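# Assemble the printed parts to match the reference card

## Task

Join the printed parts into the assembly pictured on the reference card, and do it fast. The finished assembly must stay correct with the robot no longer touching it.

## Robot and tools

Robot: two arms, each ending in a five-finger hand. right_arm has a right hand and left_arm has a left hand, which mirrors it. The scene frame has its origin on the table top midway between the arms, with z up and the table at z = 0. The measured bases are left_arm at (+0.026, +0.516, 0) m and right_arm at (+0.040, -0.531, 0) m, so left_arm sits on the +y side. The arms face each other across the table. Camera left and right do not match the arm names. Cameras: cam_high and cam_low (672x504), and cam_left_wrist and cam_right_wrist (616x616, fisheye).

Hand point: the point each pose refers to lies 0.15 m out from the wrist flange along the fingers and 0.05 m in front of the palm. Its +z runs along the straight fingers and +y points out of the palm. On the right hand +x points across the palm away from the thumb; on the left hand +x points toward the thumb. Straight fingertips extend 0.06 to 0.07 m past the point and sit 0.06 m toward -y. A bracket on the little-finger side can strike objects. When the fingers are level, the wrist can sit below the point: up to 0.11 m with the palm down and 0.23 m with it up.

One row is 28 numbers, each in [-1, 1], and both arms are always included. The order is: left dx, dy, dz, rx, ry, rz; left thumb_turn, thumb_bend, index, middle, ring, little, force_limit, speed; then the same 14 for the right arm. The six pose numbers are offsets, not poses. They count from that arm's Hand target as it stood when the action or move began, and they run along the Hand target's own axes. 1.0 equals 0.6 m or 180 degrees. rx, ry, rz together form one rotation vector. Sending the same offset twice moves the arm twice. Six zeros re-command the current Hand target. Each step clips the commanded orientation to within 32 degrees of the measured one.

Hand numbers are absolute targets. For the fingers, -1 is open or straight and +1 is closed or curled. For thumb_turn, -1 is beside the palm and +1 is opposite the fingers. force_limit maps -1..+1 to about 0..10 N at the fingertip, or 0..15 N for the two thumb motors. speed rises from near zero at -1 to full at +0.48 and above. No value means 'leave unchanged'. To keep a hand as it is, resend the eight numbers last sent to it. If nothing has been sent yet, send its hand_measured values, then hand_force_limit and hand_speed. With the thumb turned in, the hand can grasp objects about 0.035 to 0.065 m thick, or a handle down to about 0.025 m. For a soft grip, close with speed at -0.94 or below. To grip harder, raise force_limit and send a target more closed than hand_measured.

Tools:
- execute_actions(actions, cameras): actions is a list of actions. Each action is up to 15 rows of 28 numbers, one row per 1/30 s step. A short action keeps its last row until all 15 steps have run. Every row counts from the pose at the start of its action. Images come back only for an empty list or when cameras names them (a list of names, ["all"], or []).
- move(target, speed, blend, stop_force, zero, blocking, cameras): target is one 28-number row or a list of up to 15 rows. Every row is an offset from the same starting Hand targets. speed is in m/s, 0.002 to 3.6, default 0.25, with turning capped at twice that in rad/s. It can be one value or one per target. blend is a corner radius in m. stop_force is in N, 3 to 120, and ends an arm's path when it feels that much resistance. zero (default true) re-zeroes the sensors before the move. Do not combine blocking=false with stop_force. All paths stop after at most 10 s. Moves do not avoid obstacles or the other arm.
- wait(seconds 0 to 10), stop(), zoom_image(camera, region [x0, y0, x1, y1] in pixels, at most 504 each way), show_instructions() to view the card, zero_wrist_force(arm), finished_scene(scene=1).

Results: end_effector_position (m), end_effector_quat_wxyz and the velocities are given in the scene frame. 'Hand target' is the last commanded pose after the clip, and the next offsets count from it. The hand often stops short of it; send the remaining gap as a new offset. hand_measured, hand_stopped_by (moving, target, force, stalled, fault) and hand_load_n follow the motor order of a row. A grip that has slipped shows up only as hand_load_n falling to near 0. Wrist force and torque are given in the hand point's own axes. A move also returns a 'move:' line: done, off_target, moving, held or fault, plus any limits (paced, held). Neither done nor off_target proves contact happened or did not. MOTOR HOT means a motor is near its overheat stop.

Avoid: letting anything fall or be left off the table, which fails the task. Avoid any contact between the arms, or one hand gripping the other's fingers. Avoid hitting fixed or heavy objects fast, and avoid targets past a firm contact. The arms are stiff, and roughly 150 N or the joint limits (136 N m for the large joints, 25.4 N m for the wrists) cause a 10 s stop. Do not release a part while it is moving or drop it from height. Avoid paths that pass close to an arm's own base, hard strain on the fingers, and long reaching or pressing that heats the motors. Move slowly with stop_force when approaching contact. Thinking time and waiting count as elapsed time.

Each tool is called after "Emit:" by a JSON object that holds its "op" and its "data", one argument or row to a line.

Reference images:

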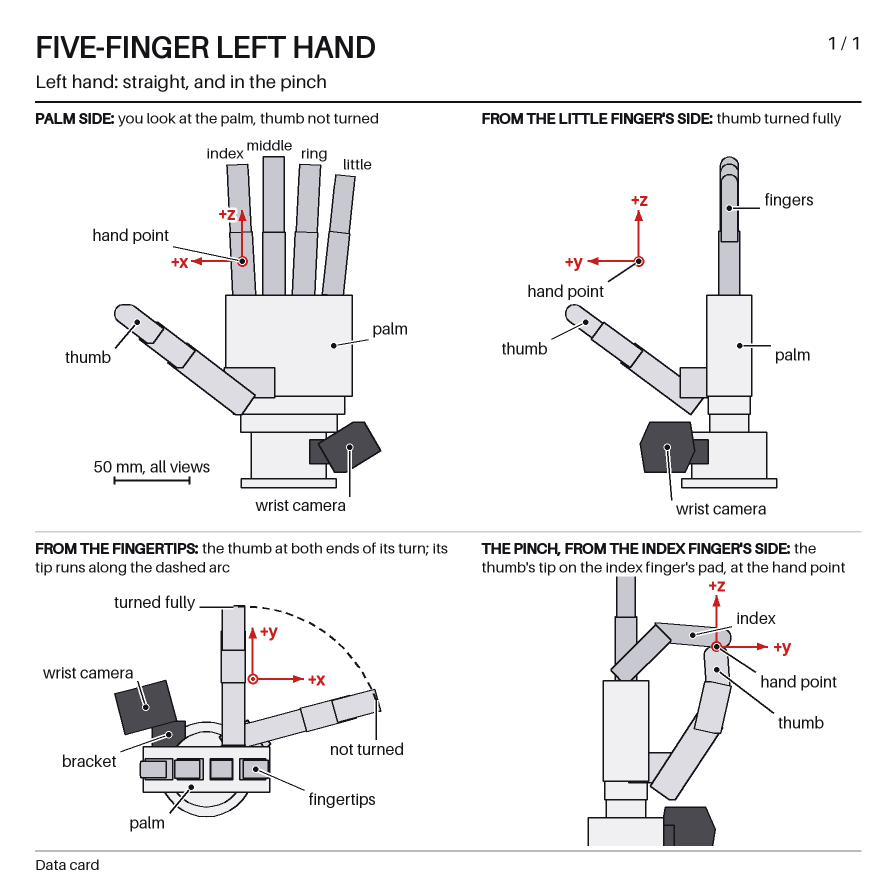

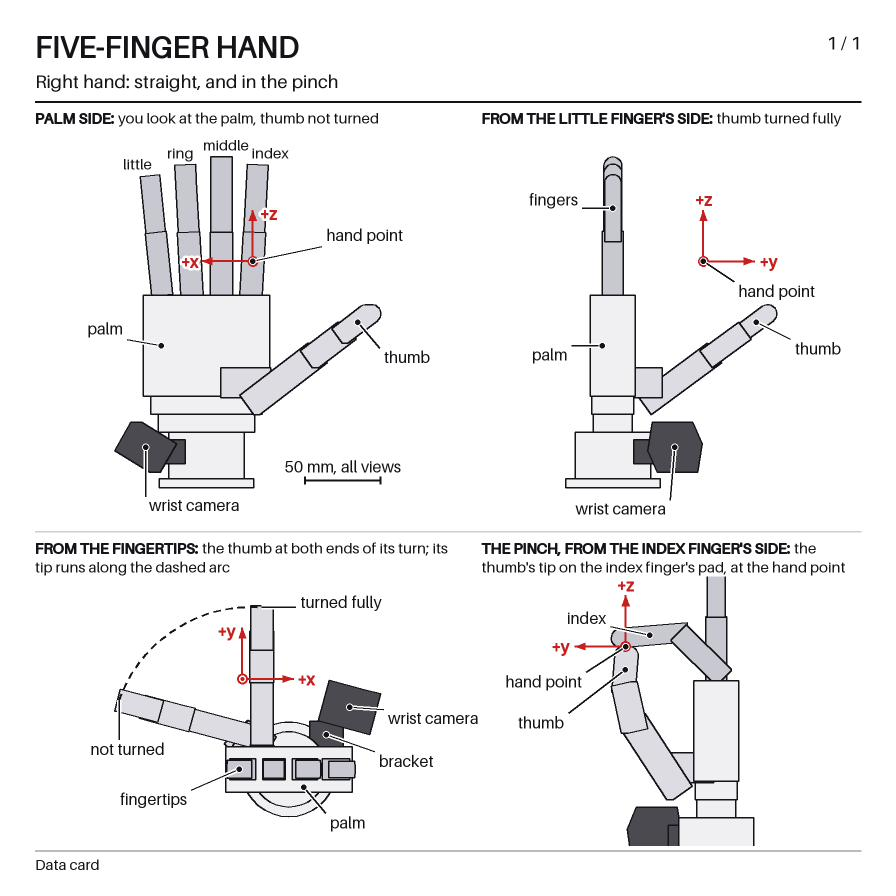

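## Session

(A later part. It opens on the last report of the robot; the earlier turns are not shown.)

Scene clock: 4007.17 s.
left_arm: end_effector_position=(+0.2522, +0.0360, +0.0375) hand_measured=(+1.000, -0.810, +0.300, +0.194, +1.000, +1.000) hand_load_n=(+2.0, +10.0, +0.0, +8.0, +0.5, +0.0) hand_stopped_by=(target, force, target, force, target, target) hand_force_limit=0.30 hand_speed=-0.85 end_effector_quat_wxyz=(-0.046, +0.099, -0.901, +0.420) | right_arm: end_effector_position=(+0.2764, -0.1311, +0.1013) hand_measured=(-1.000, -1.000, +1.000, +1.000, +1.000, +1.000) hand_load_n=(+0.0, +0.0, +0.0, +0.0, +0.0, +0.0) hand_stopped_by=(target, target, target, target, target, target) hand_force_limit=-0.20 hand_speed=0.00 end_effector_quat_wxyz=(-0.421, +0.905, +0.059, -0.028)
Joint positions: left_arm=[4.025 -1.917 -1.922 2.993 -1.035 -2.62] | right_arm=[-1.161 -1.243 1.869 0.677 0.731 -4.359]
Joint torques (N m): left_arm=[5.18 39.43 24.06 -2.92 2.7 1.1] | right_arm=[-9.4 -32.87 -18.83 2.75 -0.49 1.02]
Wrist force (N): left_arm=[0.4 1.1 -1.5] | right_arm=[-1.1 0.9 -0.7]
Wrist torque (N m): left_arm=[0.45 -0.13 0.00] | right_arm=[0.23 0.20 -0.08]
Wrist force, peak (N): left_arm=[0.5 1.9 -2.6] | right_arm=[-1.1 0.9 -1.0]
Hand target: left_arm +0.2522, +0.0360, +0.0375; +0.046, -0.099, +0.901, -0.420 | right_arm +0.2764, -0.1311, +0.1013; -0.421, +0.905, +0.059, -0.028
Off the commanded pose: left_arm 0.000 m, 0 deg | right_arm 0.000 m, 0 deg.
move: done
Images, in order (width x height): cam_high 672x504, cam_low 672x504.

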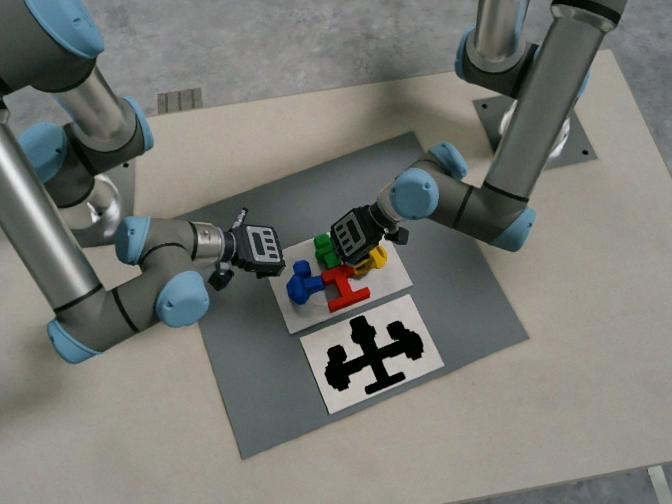

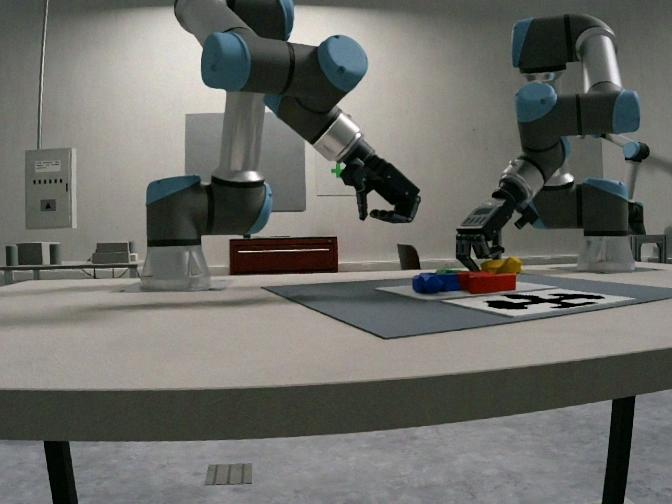

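Emit:
{"op": "move", "data": {
  "target": [
    [0,-0.0383,-0.0322,0,0,0,1,-0.5,0.3,0.3,1,1,0.3,-0.85,0,0,0,0,0,0,-1,-1,1,1,1,1,-0.2,0],
    [-0.0294,0.1108,-0.1526,0,0,0,1,-0.5,0.3,0.3,1,1,0.3,-0.85,0,0,0,0,0,0,-1,-1,1,1,1,1,-0.2,0]
  ],
  "speed": [0.1, 0.25],
  "blend": [0.015, 0]
}}

Emit:
{"op": "move", "data": {
  "target": [0,0.0198,0.0166,0,0,0,1,-0.5,0.3,0.3,1,1,0.3,-0.85,0,0,0,0,0,0,-1,-1,1,1,1,1,-0.2,0],
  "speed": 0.03,
  "stop_force": 6
}}

Emit:
{"op": "move", "data": {
  "target": [
    [0,0,0,0,0,0,1,-1,0.3,0.2,1,1,0.3,-0.85,0,0,0,0,0,0,-1,-1,1,1,1,1,-0.2,0],
    [0,-0.0102,-0.0086,0,0,0,1,-1,-0.15,-0.15,1,1,0.5,-0.2,0,0,0,0,0,0,-1,-1,1,1,1,1,-0.2,0]
  ],
  "speed": 0.05,
  "cameras": ["cam_high","cam_low","cam_left_wrist"]
}}

Emit:
{"op": "zoom_image", "data": {
  "camera": "cam_left_wrist",
  "region": [120, 120, 340, 340]
}}

Emit:
{"op": "zoom_image", "data": {
  "camera": "cam_low",
  "region": [480, 240, 600, 300]
}}

Emit:
{"op": "zoom_image", "data": {
  "camera": "cam_high",
  "region": [395, 230, 445, 280]
}}

Scene clock: 4076.73 s.
left_arm: end_effector_position=(+0.2449, +0.1499, +0.0455) hand_measured=(+1.000, -0.810, +0.300, +0.194, +1.000, +1.000) hand_load_n=(+1.5, +9.5, +0.0, +9.0, +0.0, +0.0) hand_stopped_by=(target, force, target, force, target, target) hand_force_limit=0.30 hand_speed=-0.85 end_effector_quat_wxyz=(-0.046, +0.099, -0.901, +0.420) | right_arm: end_effector_position=(+0.2764, -0.1311, +0.1013) hand_measured=(-1.000, -1.000, +1.000, +1.000, +1.000, +1.000) hand_load_n=(+0.0, +0.0, +0.0, +0.0, +0.0, +0.0) hand_stopped_by=(target, target, target, target, target, target) hand_force_limit=-0.20 hand_speed=0.00 end_effector_quat_wxyz=(-0.421, +0.905, +0.059, -0.028)
Joint positions: left_arm=[4.333 -1.753 -2.17 2.897 -0.851 -2.313] | right_arm=[-1.161 -1.243 1.869 0.677 0.731 -4.359]
Joint torques (N m): left_arm=[5.25 18 6.81 0.84 0.04 1.76] | right_arm=[-9.19 -33.25 -18.79 2.61 -0.44 1.11]
Wrist force (N): left_arm=[0.5 1.6 -0.4] | right_arm=[-0.8 1.0 -0.5]
Wrist torque (N m): left_arm=[0.40 -0.07 0.01] | right_arm=[0.22 0.15 -0.07]
Wrist force, peak (N): left_arm=[0.3 3.0 -1.4] | right_arm=[-1.2 1.0 -0.7]
Hand target: left_arm +0.2449, +0.1500, +0.0455; +0.046, -0.099, +0.901, -0.420 | right_arm +0.2764, -0.1311, +0.1013; -0.421, +0.905, +0.059, -0.028
Off the commanded pose: left_arm 0.000 m, 0 deg | right_arm 0.000 m, 0 deg.
move: done

Scene clock: 4078.20 s.
left_arm: end_effector_position=(+0.2449, +0.1500, +0.0330) hand_measured=(+1.000, -0.810, +0.300, +0.194, +1.000, +1.000) hand_load_n=(+1.5, +9.5, +0.0, +9.0, +0.0, +0.0) hand_stopped_by=(target, force, target, force, target, target) hand_force_limit=0.30 hand_speed=-0.85 end_effector_quat_wxyz=(-0.046, +0.099, -0.901, +0.420) | right_arm: end_effector_position=(+0.2764, -0.1311, +0.1013) hand_measured=(-1.000, -1.000, +1.000, +1.000, +1.000, +1.000) hand_load_n=(+0.0, +0.0, +0.0, +0.0, +0.0, +0.0) hand_stopped_by=(target, target, target, target, target, target) hand_force_limit=-0.20 hand_speed=0.00 end_effector_quat_wxyz=(-0.421, +0.905, +0.059, -0.028)
Joint positions: left_arm=[4.333 -1.779 -2.183 2.935 -0.851 -2.313] | right_arm=[-1.161 -1.243 1.869 0.677 0.731 -4.359]
Joint torques (N m): left_arm=[-4.76 14.97 21.57 1.05 -0.17 0.49] | right_arm=[-8.56 -33.12 -18.41 2.69 -0.41 1.09]
Wrist force (N): left_arm=[0.5 1.7 -0.3] | right_arm=[-1.0 0.8 -0.7]
Wrist torque (N m): left_arm=[0.40 -0.06 -0.01] | right_arm=[0.21 0.19 -0.08]
Wrist force, peak (N): left_arm=[-2.6 -7.9 -6.5] | right_arm=[-1.1 1.0 -0.8]
Hand target: left_arm +0.2449, +0.1500, +0.0330; +0.046, -0.099, +0.901, -0.420 (not the last commanded pose) | right_arm +0.2764, -0.1311, +0.1013; -0.421, +0.905, +0.059, -0.028
Off the commanded pose: left_arm 0.003 m, 0 deg | right_arm 0.000 m, 0 deg.
move: contact (left_arm)

Scene clock: 4080.60 s.
left_arm: end_effector_position=(+0.2449, +0.1500, +0.0410) hand_measured=(+1.000, -1.000, -0.150, -0.150, +1.000, +1.000) hand_load_n=(-0.5, +0.0, +0.0, +0.0, +0.0, +0.0) hand_stopped_by=(target, target, target, target, target, target) hand_force_limit=0.50 hand_speed=-0.20 end_effector_quat_wxyz=(-0.046, +0.099, -0.901, +0.420) | right_arm: end_effector_position=(+0.2764, -0.1311, +0.1013) hand_measured=(-1.000, -1.000, +1.000, +1.000, +1.000, +1.000) hand_load_n=(+0.0, +0.0, +0.0, +0.5, +0.0, +0.0) hand_stopped_by=(target, target, target, target, target, target) hand_force_limit=-0.20 hand_speed=0.00 end_effector_quat_wxyz=(-0.421, +0.905, +0.059, -0.028)
Joint positions: left_arm=[4.333 -1.762 -2.175 2.91 -0.851 -2.313] | right_arm=[-1.161 -1.243 1.869 0.677 0.731 -4.359]
Joint torques (N m): left_arm=[4.19 13.27 5.5 1 0.63 0.47] | right_arm=[-9.23 -32.93 -18.62 2.58 -0.51 1.16]
Wrist force (N): left_arm=[0.5 1.6 -0.3] | right_arm=[-0.9 0.8 -0.7]
Wrist torque (N m): left_arm=[0.39 -0.07 0.00] | right_arm=[0.21 0.19 -0.08]
Wrist force, peak (N): left_arm=[0.6 1.7 -0.4] | right_arm=[-1.1 0.9 -0.9]
Hand target: left_arm +0.2449, +0.1500, +0.0410; +0.046, -0.099, +0.901, -0.420 | right_arm +0.2764, -0.1311, +0.1013; -0.421, +0.905, +0.059, -0.028
Off the commanded pose: left_arm 0.000 m, 0 deg | right_arm 0.000 m, 0 deg.
move: done
Images, in order (width x height): cam_high 672x504, cam_low 672x504, cam_left_wrist 616x616.

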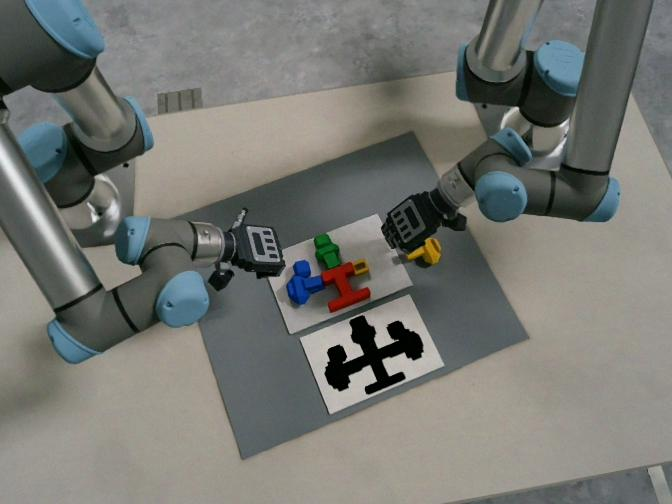

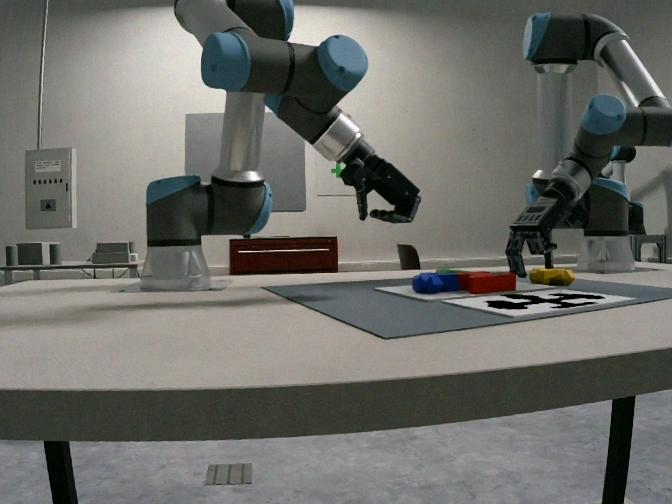

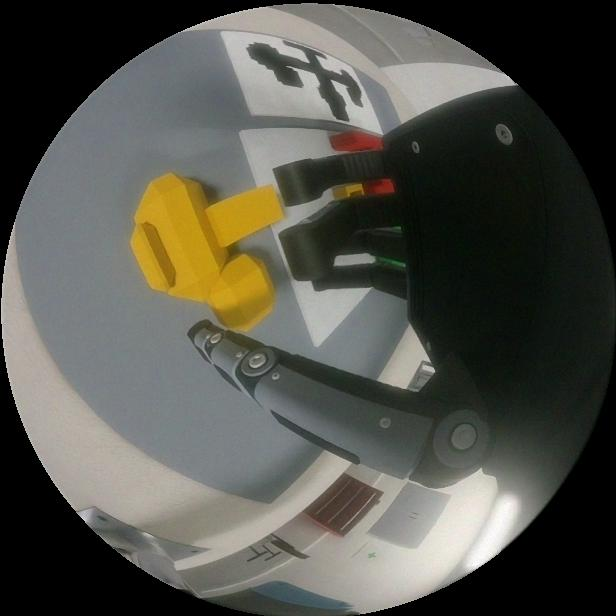

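Scaled by 2.291 from the camera's 616x616 image, which has a finer 880x880 frame.

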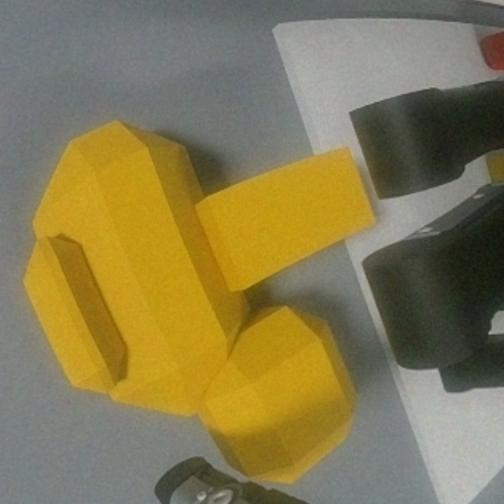

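Scaled by 4.200 from the camera's 672x504 image, which has a finer 960x720 frame.

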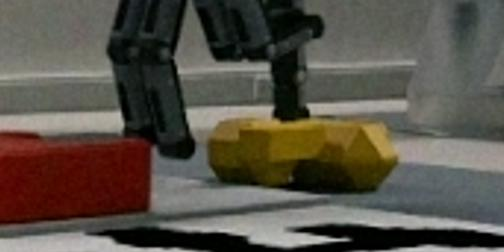

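Scaled by 10.080 from the camera's 672x504 image, which has a finer 960x720 frame.

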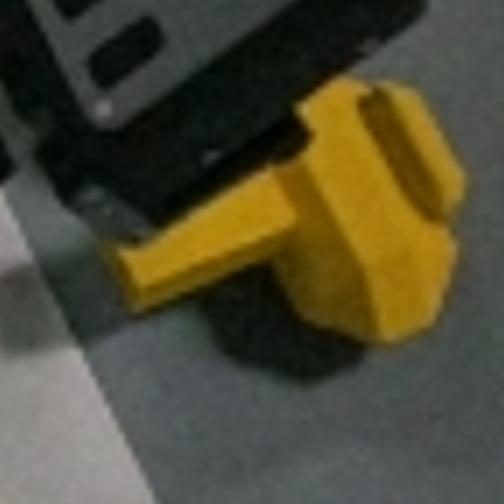

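Emit:
{"op": "move", "data": {
  "target": [
    [0.0027,0.0182,0.0037,0,0,0,1,-1,-0.15,-0.15,1,1,0.5,-0.2,0,0,0,0,0,0,-1,-1,1,1,1,1,-0.2,0],
    [0.0027,0.0182,0.0037,0,0,0,1,-0.5,0.3,0.3,1,1,0.45,-0.85,0,0,0,0,0,0,-1,-1,1,1,1,1,-0.2,0],
    [0.0027,-0.0329,-0.0391,0,0,0,1,-0.5,0.3,0.3,1,1,0.45,-0.85,0,0,0,0,0,0,-1,-1,1,1,1,1,-0.2,0],
    [0.0282,-0.1324,0.1292,0,0,0,1,-0.5,0.3,0.3,1,1,0.45,-0.85,0,0,0,0,0,0,-1,-1,1,1,1,1,-0.2,0]
  ],
  "speed": [0.05, 0.05, 0.08, 0.2],
  "blend": [0, 0, 0.01, 0],
  "cameras": ["cam_high","cam_low"]
}}

Emit:
{"op": "zoom_image", "data": {
  "camera": "cam_high",
  "region": [345, 250, 375, 280]
}}

Emit:
{"op": "zoom_image", "data": {
  "camera": "cam_low",
  "region": [455, 240, 535, 300]
}}

Scene clock: 4129.90 s.
left_arm: end_effector_position=(+0.2523, +0.0386, +0.0519) hand_measured=(+1.000, -0.824, +0.300, +0.206, +1.000, +1.000) hand_load_n=(+4.0, +10.5, +0.0, +10.0, +0.0, +0.0) hand_stopped_by=(target, force, target, force, target, target) hand_force_limit=0.45 hand_speed=-0.85 end_effector_quat_wxyz=(-0.046, +0.099, -0.901, +0.420) | right_arm: end_effector_position=(+0.2764, -0.1311, +0.1013) hand_measured=(-1.000, -1.000, +1.000, +1.000, +1.000, +1.000) hand_load_n=(+0.0, +0.0, +0.0, +0.0, +0.0, +0.0) hand_stopped_by=(target, target, target, target, target, target) hand_force_limit=-0.20 hand_speed=0.00 end_effector_quat_wxyz=(-0.421, +0.905, +0.059, -0.028)
Joint positions: left_arm=[4.031 -1.89 -1.913 2.956 -1.031 -2.615] | right_arm=[-1.161 -1.243 1.869 0.677 0.731 -4.359]
Joint torques (N m): left_arm=[-7.14 28.93 19.44 -2.2 2.45 -0.58] | right_arm=[-9.55 -33.21 -18.4 2.64 -0.57 1.14]
Wrist force (N): left_arm=[0.3 1.9 -0.6] | right_arm=[-1.0 0.7 -0.4]
Wrist torque (N m): left_arm=[0.45 -0.07 -0.11] | right_arm=[0.18 0.18 -0.08]
Wrist force, peak (N): left_arm=[-1.4 -16.5 -11.9] | right_arm=[-1.3 0.8 -0.9]
Hand target: left_arm +0.2523, +0.0385, +0.0519; +0.046, -0.099, +0.901, -0.420 | right_arm +0.2764, -0.1311, +0.1013; -0.421, +0.905, +0.059, -0.028
Off the commanded pose: left_arm 0.000 m, 0 deg | right_arm 0.000 m, 0 deg.
move: done
Images, in order (width x height): cam_high 672x504, cam_low 672x504.

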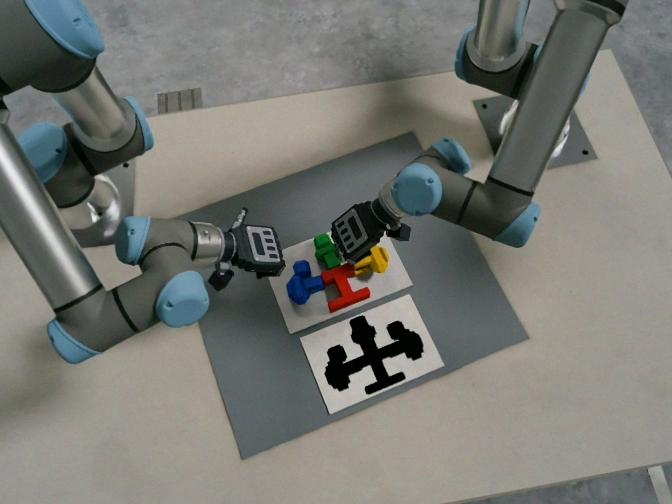

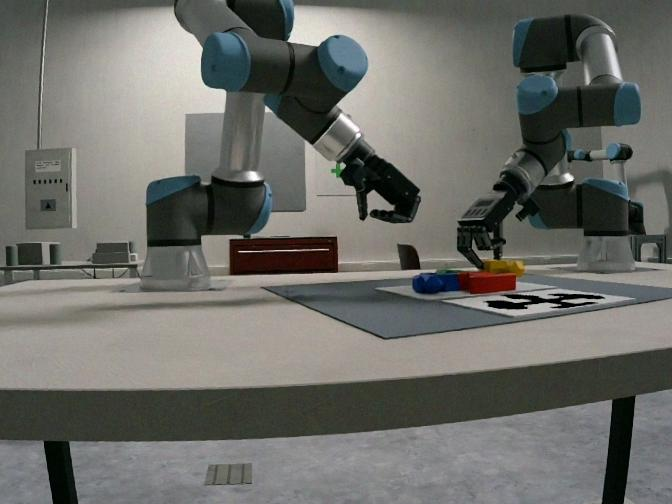

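Scaled by 16.800 from the camera's 672x504 image, which has a finer 960x720 frame.

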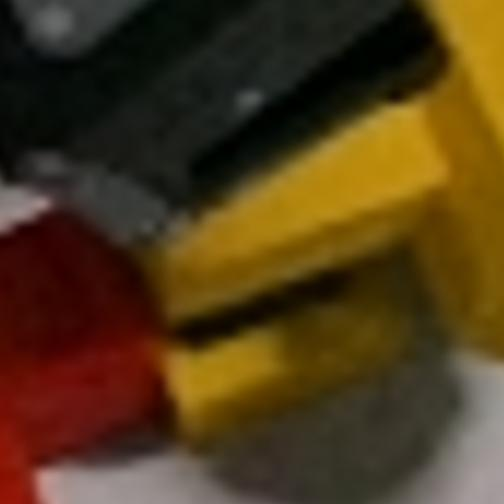

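Scaled by 6.300 from the camera's 672x504 image, which has a finer 960x720 frame.

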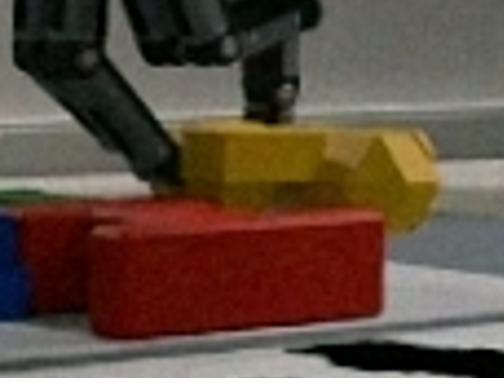

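Emit:
{"op": "move", "data": {
  "target": [0.0037,0,0,0,0,0,1,-0.5,0.3,0.3,1,1,0.45,-0.85,0,0,0,0,0,0,-1,-1,1,1,1,1,-0.2,0],
  "speed": 0.03
}}

Emit:
{"op": "move", "data": {
  "target": [0,0.0152,0.01275,0,0,0,1,-0.5,0.3,0.3,1,1,0.45,-0.85,0,0,0,0,0,0,-1,-1,1,1,1,1,-0.2,0],
  "speed": 0.015,
  "stop_force": 3,
  "cameras": ["cam_high","cam_low"]
}}

Emit:
{"op": "zoom_image", "data": {
  "camera": "cam_high",
  "region": [345, 250, 375, 280]
}}

Emit:
{"op": "zoom_image", "data": {
  "camera": "cam_low",
  "region": [455, 240, 535, 300]
}}

Scene clock: 4158.53 s.
left_arm: end_effector_position=(+0.2501, +0.0380, +0.0519) hand_measured=(+1.000, -0.824, +0.300, +0.206, +1.000, +1.000) hand_load_n=(+4.0, +10.0, +0.0, +10.0, +0.0, +0.0) hand_stopped_by=(target, force, target, force, target, target) hand_force_limit=0.45 hand_speed=-0.85 end_effector_quat_wxyz=(-0.046, +0.099, -0.901, +0.420) | right_arm: end_effector_position=(+0.2764, -0.1311, +0.1013) hand_measured=(-1.000, -1.000, +1.000, +1.000, +1.000, +1.000) hand_load_n=(-0.5, +0.0, +0.0, +0.0, +0.0, +0.0) hand_stopped_by=(target, target, target, target, target, target) hand_force_limit=-0.20 hand_speed=0.00 end_effector_quat_wxyz=(-0.421, +0.905, +0.059, -0.028)
Joint positions: left_arm=[4.026 -1.888 -1.916 2.959 -1.034 -2.619] | right_arm=[-1.161 -1.243 1.869 0.677 0.731 -4.359]
Joint torques (N m): left_arm=[-0.83 37.05 10.57 1.15 -0.96 -1.47] | right_arm=[-9.2 -32.84 -18.11 2.51 -0.72 1.09]
Wrist force (N): left_arm=[0.5 1.8 -0.7] | right_arm=[-0.7 0.8 -0.6]
Wrist torque (N m): left_arm=[0.44 -0.11 -0.02] | right_arm=[0.22 0.14 -0.06]
Wrist force, peak (N): left_arm=[0.6 2.2 -0.8] | right_arm=[-1.3 0.8 -0.9]
Hand target: left_arm +0.2502, +0.0380, +0.0519; +0.046, -0.099, +0.901, -0.420 | right_arm +0.2764, -0.1311, +0.1013; -0.421, +0.905, +0.059, -0.028
Off the commanded pose: left_arm 0.000 m, 0 deg | right_arm 0.000 m, 0 deg.
move: done

Scene clock: 4160.43 s.
left_arm: end_effector_position=(+0.2502, +0.0380, +0.0400) hand_measured=(+1.000, -0.824, +0.300, +0.206, +1.000, +1.000) hand_load_n=(+4.0, +10.5, +0.0, +9.5, +0.0, +0.0) hand_stopped_by=(target, force, target, force, target, target) hand_force_limit=0.45 hand_speed=-0.85 end_effector_quat_wxyz=(-0.046, +0.099, -0.901, +0.420) | right_arm: end_effector_position=(+0.2764, -0.1311, +0.1013) hand_measured=(-1.000, -1.000, +1.000, +1.000, +1.000, +1.000) hand_load_n=(+0.0, +0.0, +0.0, +0.0, +0.0, +0.0) hand_stopped_by=(target, target, target, target, target, target) hand_force_limit=-0.20 hand_speed=0.00 end_effector_quat_wxyz=(-0.421, +0.905, +0.059, -0.028)
Joint positions: left_arm=[4.026 -1.907 -1.928 2.989 -1.034 -2.619] | right_arm=[-1.161 -1.243 1.869 0.677 0.731 -4.359]
Joint torques (N m): left_arm=[3.43 38.68 23.44 -3.28 2.22 0.98] | right_arm=[-9.95 -32.87 -18.17 2.6 -0.58 1.13]
Wrist force (N): left_arm=[-1.1 1.1 -1.1] | right_arm=[-0.9 0.7 -0.8]
Wrist torque (N m): left_arm=[0.46 -0.13 0.03] | right_arm=[0.20 0.17 -0.08]
Wrist force, peak (N): left_arm=[-1.5 1.4 -1.1] | right_arm=[-1.3 0.8 -0.7]
Hand target: left_arm +0.2502, +0.0380, +0.0400; +0.046, -0.099, +0.901, -0.420 | right_arm +0.2764, -0.1311, +0.1013; -0.421, +0.905, +0.059, -0.028
Off the commanded pose: left_arm 0.000 m, 0 deg | right_arm 0.000 m, 0 deg.
move: done
Images, in order (width x height): cam_high 672x504, cam_low 672x504.

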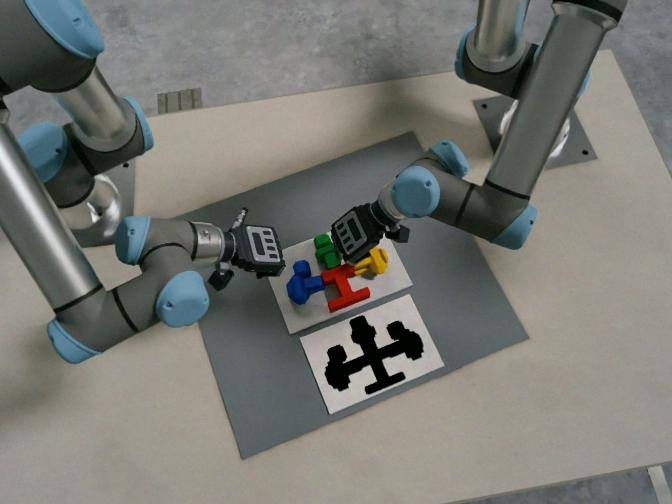

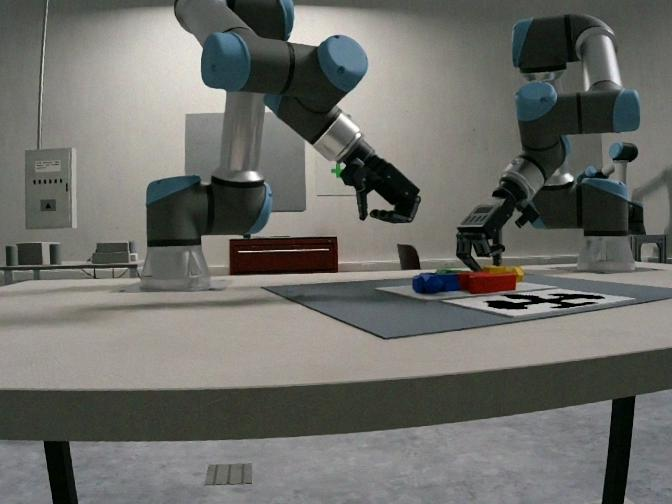

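Scaled by 16.800 from the camera's 672x504 image, which has a finer 960x720 frame.

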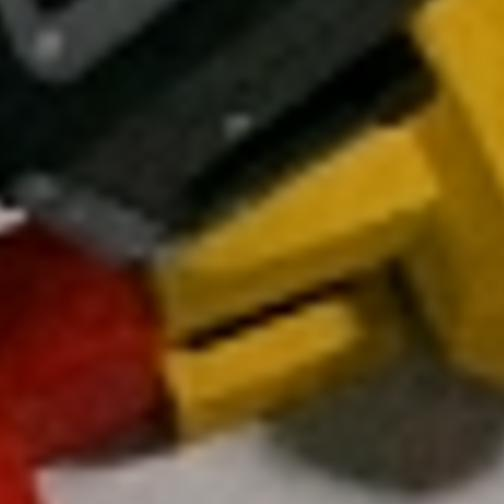

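Scaled by 6.300 from the camera's 672x504 image, which has a finer 960x720 frame.

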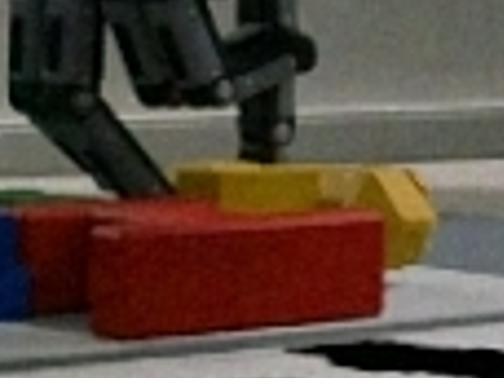

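Emit:
{"op": "move", "data": {
  "target": [0,0.0121,0.0102,0,0,0,1,-0.5,0.3,0.3,1,1,0.45,-0.85,0,0,0,0,0,0,-1,-1,1,1,1,1,-0.2,0],
  "speed": 0.015,
  "stop_force": 4,
  "cameras": ["cam_high","cam_low"]
}}

Emit:
{"op": "zoom_image", "data": {
  "camera": "cam_high",
  "region": [345, 250, 375, 280]
}}

Emit:
{"op": "zoom_image", "data": {
  "camera": "cam_low",
  "region": [455, 240, 535, 300]
}}

Scene clock: 4169.47 s.
left_arm: end_effector_position=(+0.2502, +0.0380, +0.0355) hand_measured=(+1.000, -0.824, +0.300, +0.206, +1.000, +1.000) hand_load_n=(+3.0, +10.0, +0.0, +9.5, +0.0, +0.0) hand_stopped_by=(target, force, target, force, target, target) hand_force_limit=0.45 hand_speed=-0.85 end_effector_quat_wxyz=(-0.046, +0.099, -0.901, +0.420) | right_arm: end_effector_position=(+0.2764, -0.1311, +0.1013) hand_measured=(-1.000, -1.000, +1.000, +1.000, +1.000, +1.000) hand_load_n=(+0.0, +0.0, +0.0, +0.0, +0.0, +0.0) hand_stopped_by=(target, target, target, target, target, target) hand_force_limit=-0.20 hand_speed=0.00 end_effector_quat_wxyz=(-0.421, +0.905, +0.059, -0.028)
Joint positions: left_arm=[4.026 -1.914 -1.932 3.001 -1.034 -2.619] | right_arm=[-1.161 -1.243 1.869 0.677 0.731 -4.359]
Joint torques (N m): left_arm=[-2.66 39.78 22.65 -1.32 1.9 -1.94] | right_arm=[-9.3 -32.81 -17.71 2.57 -0.8 1.04]
Wrist force (N): left_arm=[-2.0 1.8 -0.9] | right_arm=[-0.9 1.0 -0.8]
Wrist torque (N m): left_arm=[0.43 -0.09 0.00] | right_arm=[0.25 0.18 -0.06]
Wrist force, peak (N): left_arm=[-1.5 -8.8 -8.2] | right_arm=[-1.3 1.0 -0.8]
Hand target: left_arm +0.2502, +0.0380, +0.0355; +0.046, -0.099, +0.901, -0.420 (not the last commanded pose) | right_arm +0.2764, -0.1311, +0.1013; -0.421, +0.905, +0.059, -0.028
Off the commanded pose: left_arm 0.005 m, 0 deg | right_arm 0.000 m, 0 deg.
move: contact (left_arm)
Images, in order (width x height): cam_high 672x504, cam_low 672x504.

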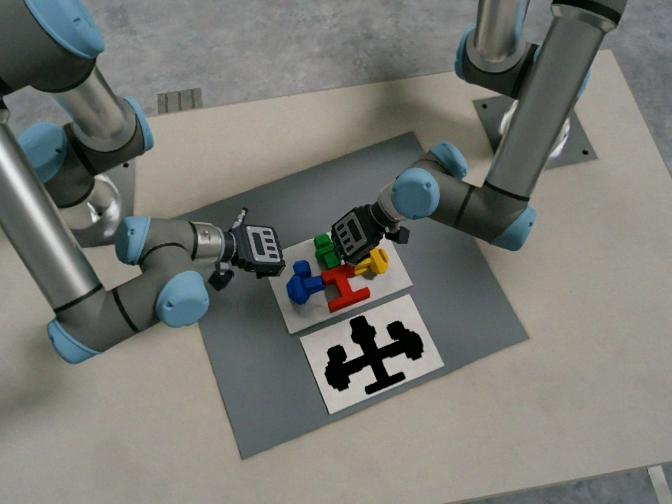

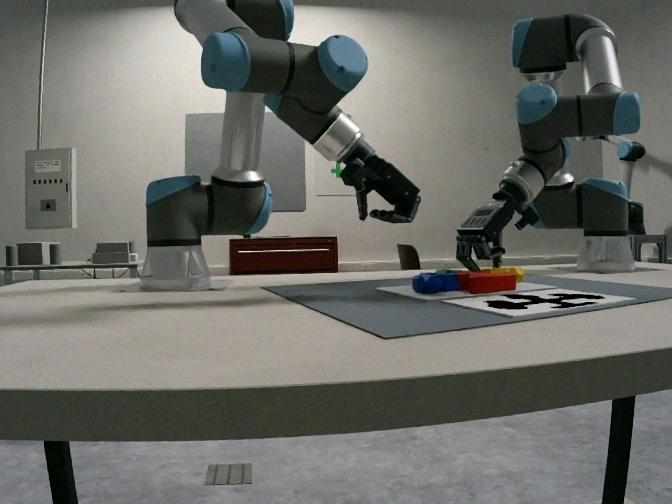

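Scaled by 16.800 from the camera's 672x504 image, which has a finer 960x720 frame.

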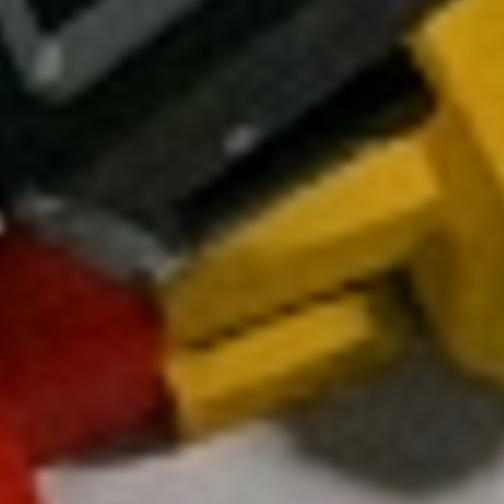

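Scaled by 6.300 from the camera's 672x504 image, which has a finer 960x720 frame.

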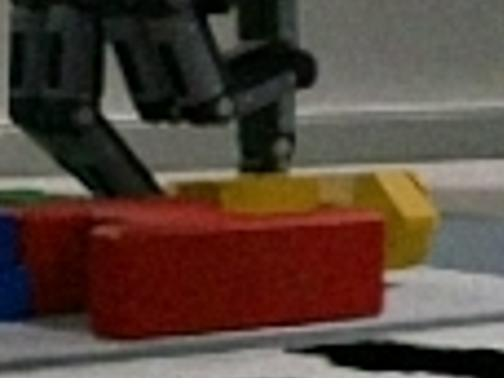

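Emit:
{"op": "move", "data": {
  "target": [
    [0,0,0,0,0,0,1,-1,0.3,0.2,1,1,0.3,-0.85,0,0,0,0,0,0,-1,-1,1,1,1,1,-0.2,0],
    [0,-0.0077,-0.0064,0,0,0,1,-1,-0.05,-0.05,1,1,0.5,-0.3,0,0,0,0,0,0,-1,-1,1,1,1,1,-0.2,0],
    [0,-0.1149,-0.0965,0,0,0,1,-1,-0.05,-0.05,1,1,0.5,-0.3,0,0,0,0,0,0,-1,-1,1,1,1,1,-0.2,0]
  ],
  "speed": [0.05, 0.05, 0.15],
  "cameras": ["cam_high","cam_low","cam_left_wrist"]
}}

Emit:
{"op": "zoom_image", "data": {
  "camera": "cam_high",
  "region": [345, 245, 385, 285]
}}

Emit:
{"op": "zoom_image", "data": {
  "camera": "cam_low",
  "region": [405, 250, 535, 310]
}}

Emit:
{"op": "zoom_image", "data": {
  "camera": "cam_left_wrist",
  "region": [120, 120, 340, 340]
}}

Scene clock: 4186.30 s.
left_arm: end_effector_position=(+0.2502, +0.0380, +0.1255) hand_measured=(+1.000, -1.000, -0.044, -0.050, +1.000, +1.000) hand_load_n=(+0.0, +0.0, +0.0, +0.0, +0.0, +0.0) hand_stopped_by=(target, target, stalled, target, target, target) hand_force_limit=0.50 hand_speed=-0.30 end_effector_quat_wxyz=(-0.046, +0.099, -0.901, +0.420) | right_arm: end_effector_position=(+0.2764, -0.1311, +0.1013) hand_measured=(-1.000, -1.000, +1.000, +1.000, +1.000, +1.000) hand_load_n=(-0.5, +0.0, +0.0, +0.0, +0.0, +0.0) hand_stopped_by=(target, target, target, target, target, target) hand_force_limit=-0.20 hand_speed=0.00 end_effector_quat_wxyz=(-0.421, +0.905, +0.059, -0.028)
Joint positions: left_arm=[4.026 -1.791 -1.824 2.769 -1.034 -2.619] | right_arm=[-1.161 -1.243 1.869 0.677 0.731 -4.359]
Joint torques (N m): left_arm=[5.88 22.57 12.99 -0.84 2.09 1.65] | right_arm=[-9.38 -32.74 -18.34 2.62 -0.73 1.17]
Wrist force (N): left_arm=[0.4 1.8 -0.6] | right_arm=[-1.1 0.7 -0.5]
Wrist torque (N m): left_arm=[0.44 -0.07 -0.05] | right_arm=[0.18 0.20 -0.08]
Wrist force, peak (N): left_arm=[6.5 2.9 -14.3] | right_arm=[-1.2 1.0 -0.8]
Hand target: left_arm +0.2502, +0.0380, +0.1255; +0.046, -0.099, +0.901, -0.420 | right_arm +0.2764, -0.1311, +0.1013; -0.421, +0.905, +0.059, -0.028
Off the commanded pose: left_arm 0.000 m, 0 deg | right_arm 0.000 m, 0 deg.
move: done
Images, in order (width x height): cam_high 672x504, cam_low 672x504, cam_left_wrist 616x616.

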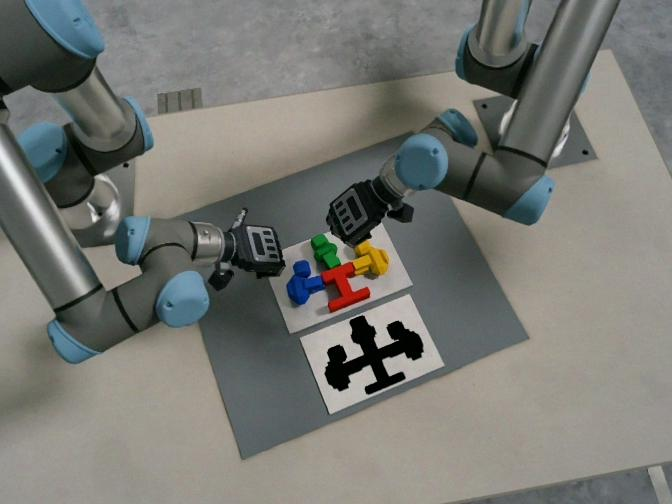

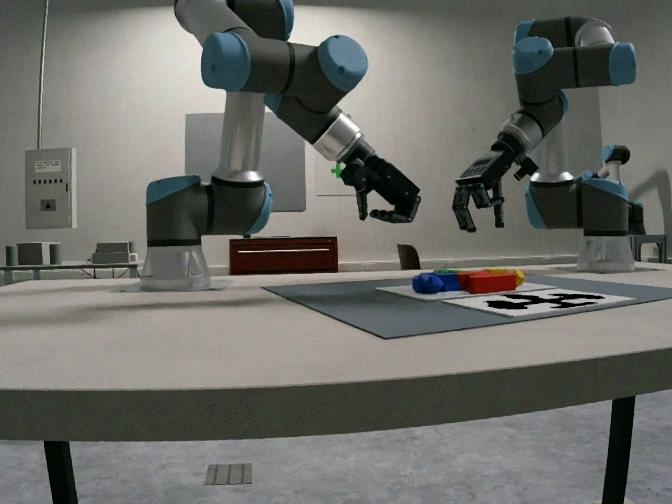

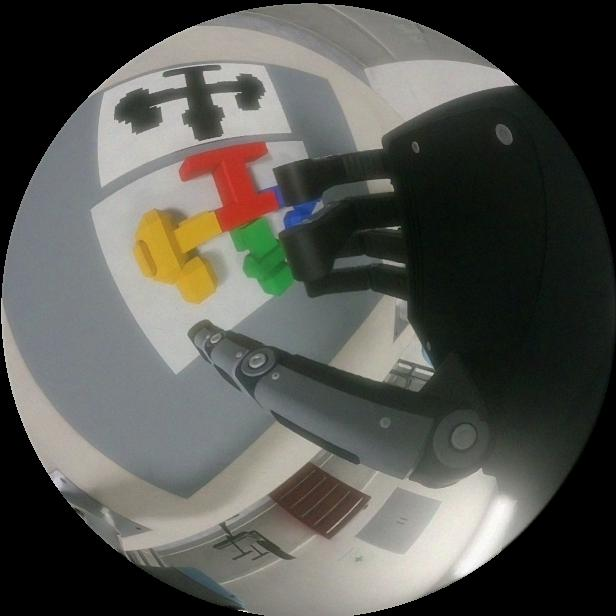

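Scaled by 12.600 from the camera's 672x504 image, which has a finer 960x720 frame.

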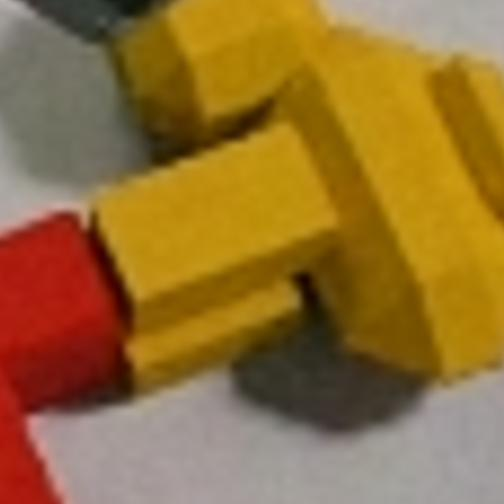

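Scaled by 3.877 from the camera's 672x504 image, which has a finer 960x720 frame.

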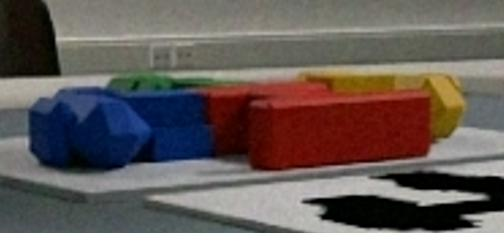

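Scaled by 2.291 from the camera's 616x616 image, which has a finer 880x880 frame.

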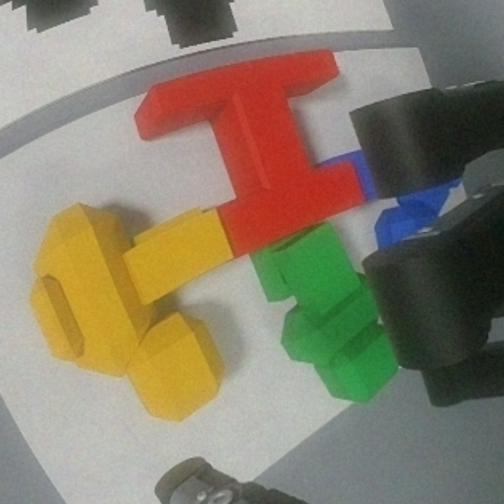

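Emit:
{"op": "zoom_image", "data": {
  "camera": "cam_high",
  "region": [280, 225, 400, 320]
}}

Emit:
{"op": "zoom_image", "data": {
  "camera": "cam_low",
  "region": [405, 262, 535, 302]
}}

Emit:
{"op": "zoom_image", "data": {
  "camera": "cam_high",
  "region": [305, 230, 355, 280]
}}

Scaled by 4.200 from the camera's 672x504 image, which has a finer 960x720 frame.

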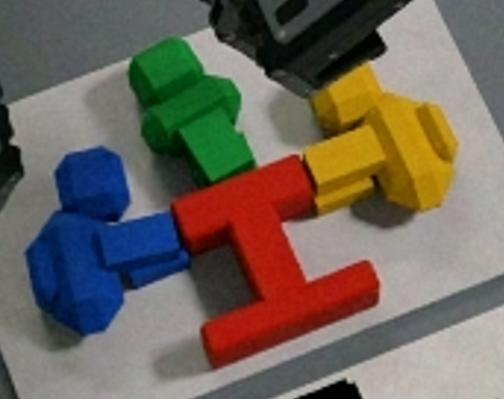

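Scaled by 3.877 from the camera's 672x504 image, which has a finer 960x720 frame.

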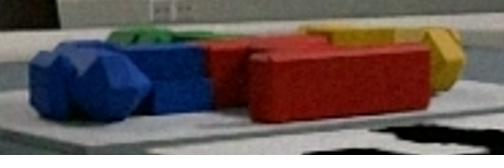

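Scaled by 10.080 from the camera's 672x504 image, which has a finer 960x720 frame.

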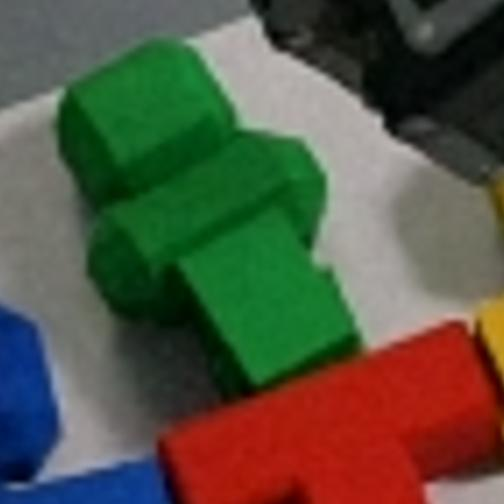

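Emit:
{"op": "move", "data": {
  "target": [
    [0,0,0,0,0,0,-1,-1,1,1,1,1,-0.2,0.2,0,0,0,0,0,0,-1,-1,1,1,1,1,-0.2,0],
    [0,0.1071,0.0812,0,0,0,-1,-1,1,1,1,1,-0.2,0.2,0,0,0,0,0,0,-1,-1,1,1,1,1,-0.2,0]
  ],
  "speed": 0.15
}}

Emit:
{"op": "move", "data": {
  "target": [0,0.0409,0.0343,0,0,0,-1,-1,1,1,1,1,-0.2,0.2,0,0,0,0,0,0,-1,-1,1,1,1,1,-0.2,0],
  "speed": 0.025,
  "stop_force": 6,
  "cameras": ["cam_high","cam_low","cam_left_wrist"]
}}

Emit:
{"op": "zoom_image", "data": {
  "camera": "cam_low",
  "region": [405, 252, 535, 302]
}}

Scene clock: 4234.83 s.
left_arm: end_effector_position=(+0.2493, +0.0420, +0.0450) hand_measured=(-1.000, -1.000, +1.000, +1.000, +1.000, +1.000) hand_load_n=(-0.5, +0.0, +0.0, +0.0, +0.0, +0.0) hand_stopped_by=(target, target, target, target, target, target) hand_force_limit=-0.20 hand_speed=0.20 end_effector_quat_wxyz=(-0.046, +0.099, -0.901, +0.420) | right_arm: end_effector_position=(+0.2764, -0.1311, +0.1013) hand_measured=(-1.000, -1.000, +1.000, +1.000, +1.000, +1.000) hand_load_n=(-0.5, +0.0, +0.0, +0.0, +0.0, +0.0) hand_stopped_by=(target, target, target, target, target, target) hand_force_limit=-0.20 hand_speed=0.00 end_effector_quat_wxyz=(-0.421, +0.905, +0.059, -0.028)
Joint positions: left_arm=[4.034 -1.892 -1.934 2.977 -1.029 -2.612] | right_arm=[-1.161 -1.243 1.869 0.677 0.731 -4.359]
Joint torques (N m): left_arm=[-7.64 33.6 21.86 -0.73 0.61 -2.23] | right_arm=[-9.14 -33.07 -17.15 2.37 -0.84 1]
Wrist force (N): left_arm=[0.3 1.9 -0.7] | right_arm=[-0.9 0.7 -0.8]
Wrist torque (N m): left_arm=[0.44 -0.08 -0.10] | right_arm=[0.20 0.18 -0.08]
Wrist force, peak (N): left_arm=[0.3 2.9 0.0] | right_arm=[-1.2 0.9 -0.8]
Hand target: left_arm +0.2493, +0.0419, +0.0450; +0.046, -0.099, +0.901, -0.420 | right_arm +0.2764, -0.1311, +0.1013; -0.421, +0.905, +0.059, -0.028
Off the commanded pose: left_arm 0.000 m, 0 deg | right_arm 0.000 m, 0 deg.
move: done

Scene clock: 4237.20 s.
left_arm: end_effector_position=(+0.2493, +0.0420, +0.0159) hand_measured=(-1.000, -1.000, +1.000, +1.000, +1.000, +1.000) hand_load_n=(-0.5, +0.0, +0.0, +0.0, +0.0, +0.0) hand_stopped_by=(target, target, target, target, target, target) hand_force_limit=-0.20 hand_speed=0.20 end_effector_quat_wxyz=(-0.046, +0.099, -0.901, +0.420) | right_arm: end_effector_position=(+0.2764, -0.1311, +0.1013) hand_measured=(-1.000, -1.000, +1.000, +1.000, +1.000, +1.000) hand_load_n=(-0.5, +0.0, +0.0, +0.0, +0.0, +0.0) hand_stopped_by=(target, target, target, target, target, target) hand_force_limit=-0.20 hand_speed=0.00 end_effector_quat_wxyz=(-0.421, +0.905, +0.059, -0.028)
Joint positions: left_arm=[4.034 -1.941 -1.96 3.052 -1.03 -2.612] | right_arm=[-1.161 -1.243 1.869 0.677 0.731 -4.359]
Joint torques (N m): left_arm=[-3.6 38.07 21.65 1.15 -0.09 1.22] | right_arm=[-9.26 -33.47 -17.89 2.58 -0.76 1.03]
Wrist force (N): left_arm=[-0.1 -1.4 -2.6] | right_arm=[-1.1 0.8 -0.5]
Wrist torque (N m): left_arm=[0.46 -0.18 0.06] | right_arm=[0.20 0.21 -0.09]
Wrist force, peak (N): left_arm=[2.9 -21.2 -24.3] | right_arm=[-1.2 1.1 -0.8]
Hand target: left_arm +0.2493, +0.0420, +0.0159; +0.046, -0.099, +0.901, -0.420 (not the last commanded pose) | right_arm +0.2764, -0.1311, +0.1013; -0.421, +0.905, +0.059, -0.028
Off the commanded pose: left_arm 0.003 m, 0 deg | right_arm 0.000 m, 0 deg.
move: contact (left_arm)
Images, in order (width x height): cam_high 672x504, cam_low 672x504, cam_left_wrist 616x616.

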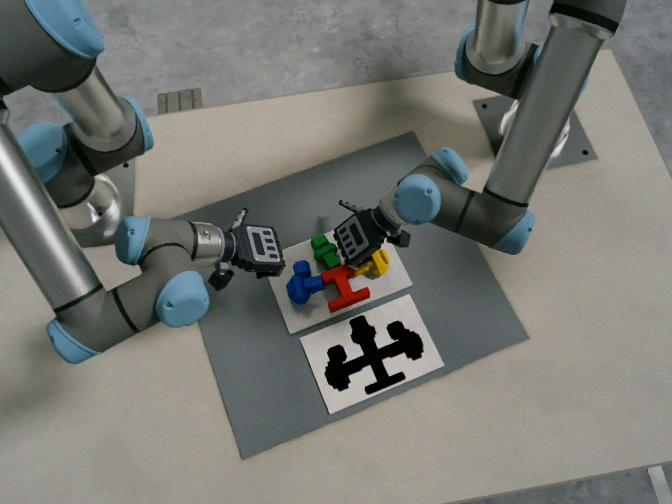

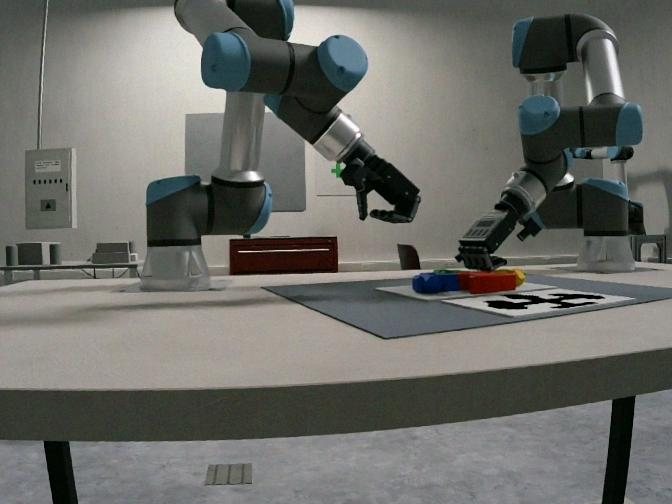

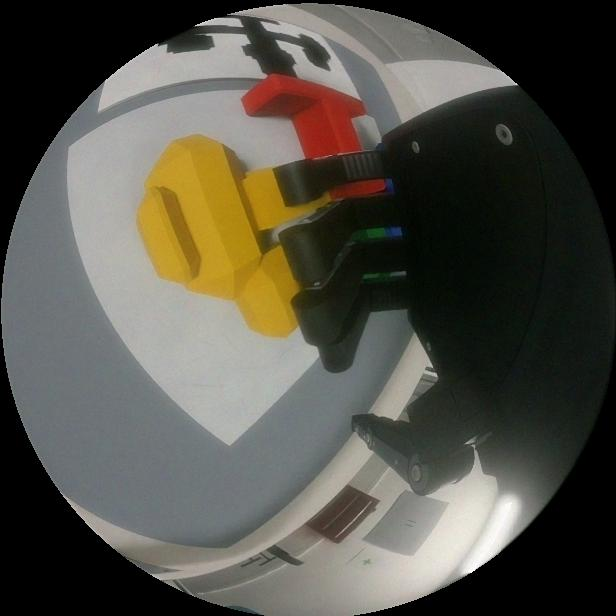

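Scaled by 3.877 from the camera's 672x504 image, which has a finer 960x720 frame.

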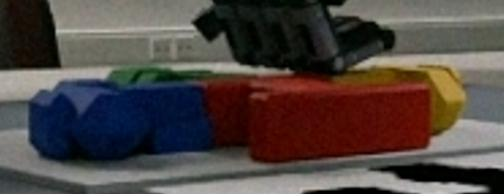

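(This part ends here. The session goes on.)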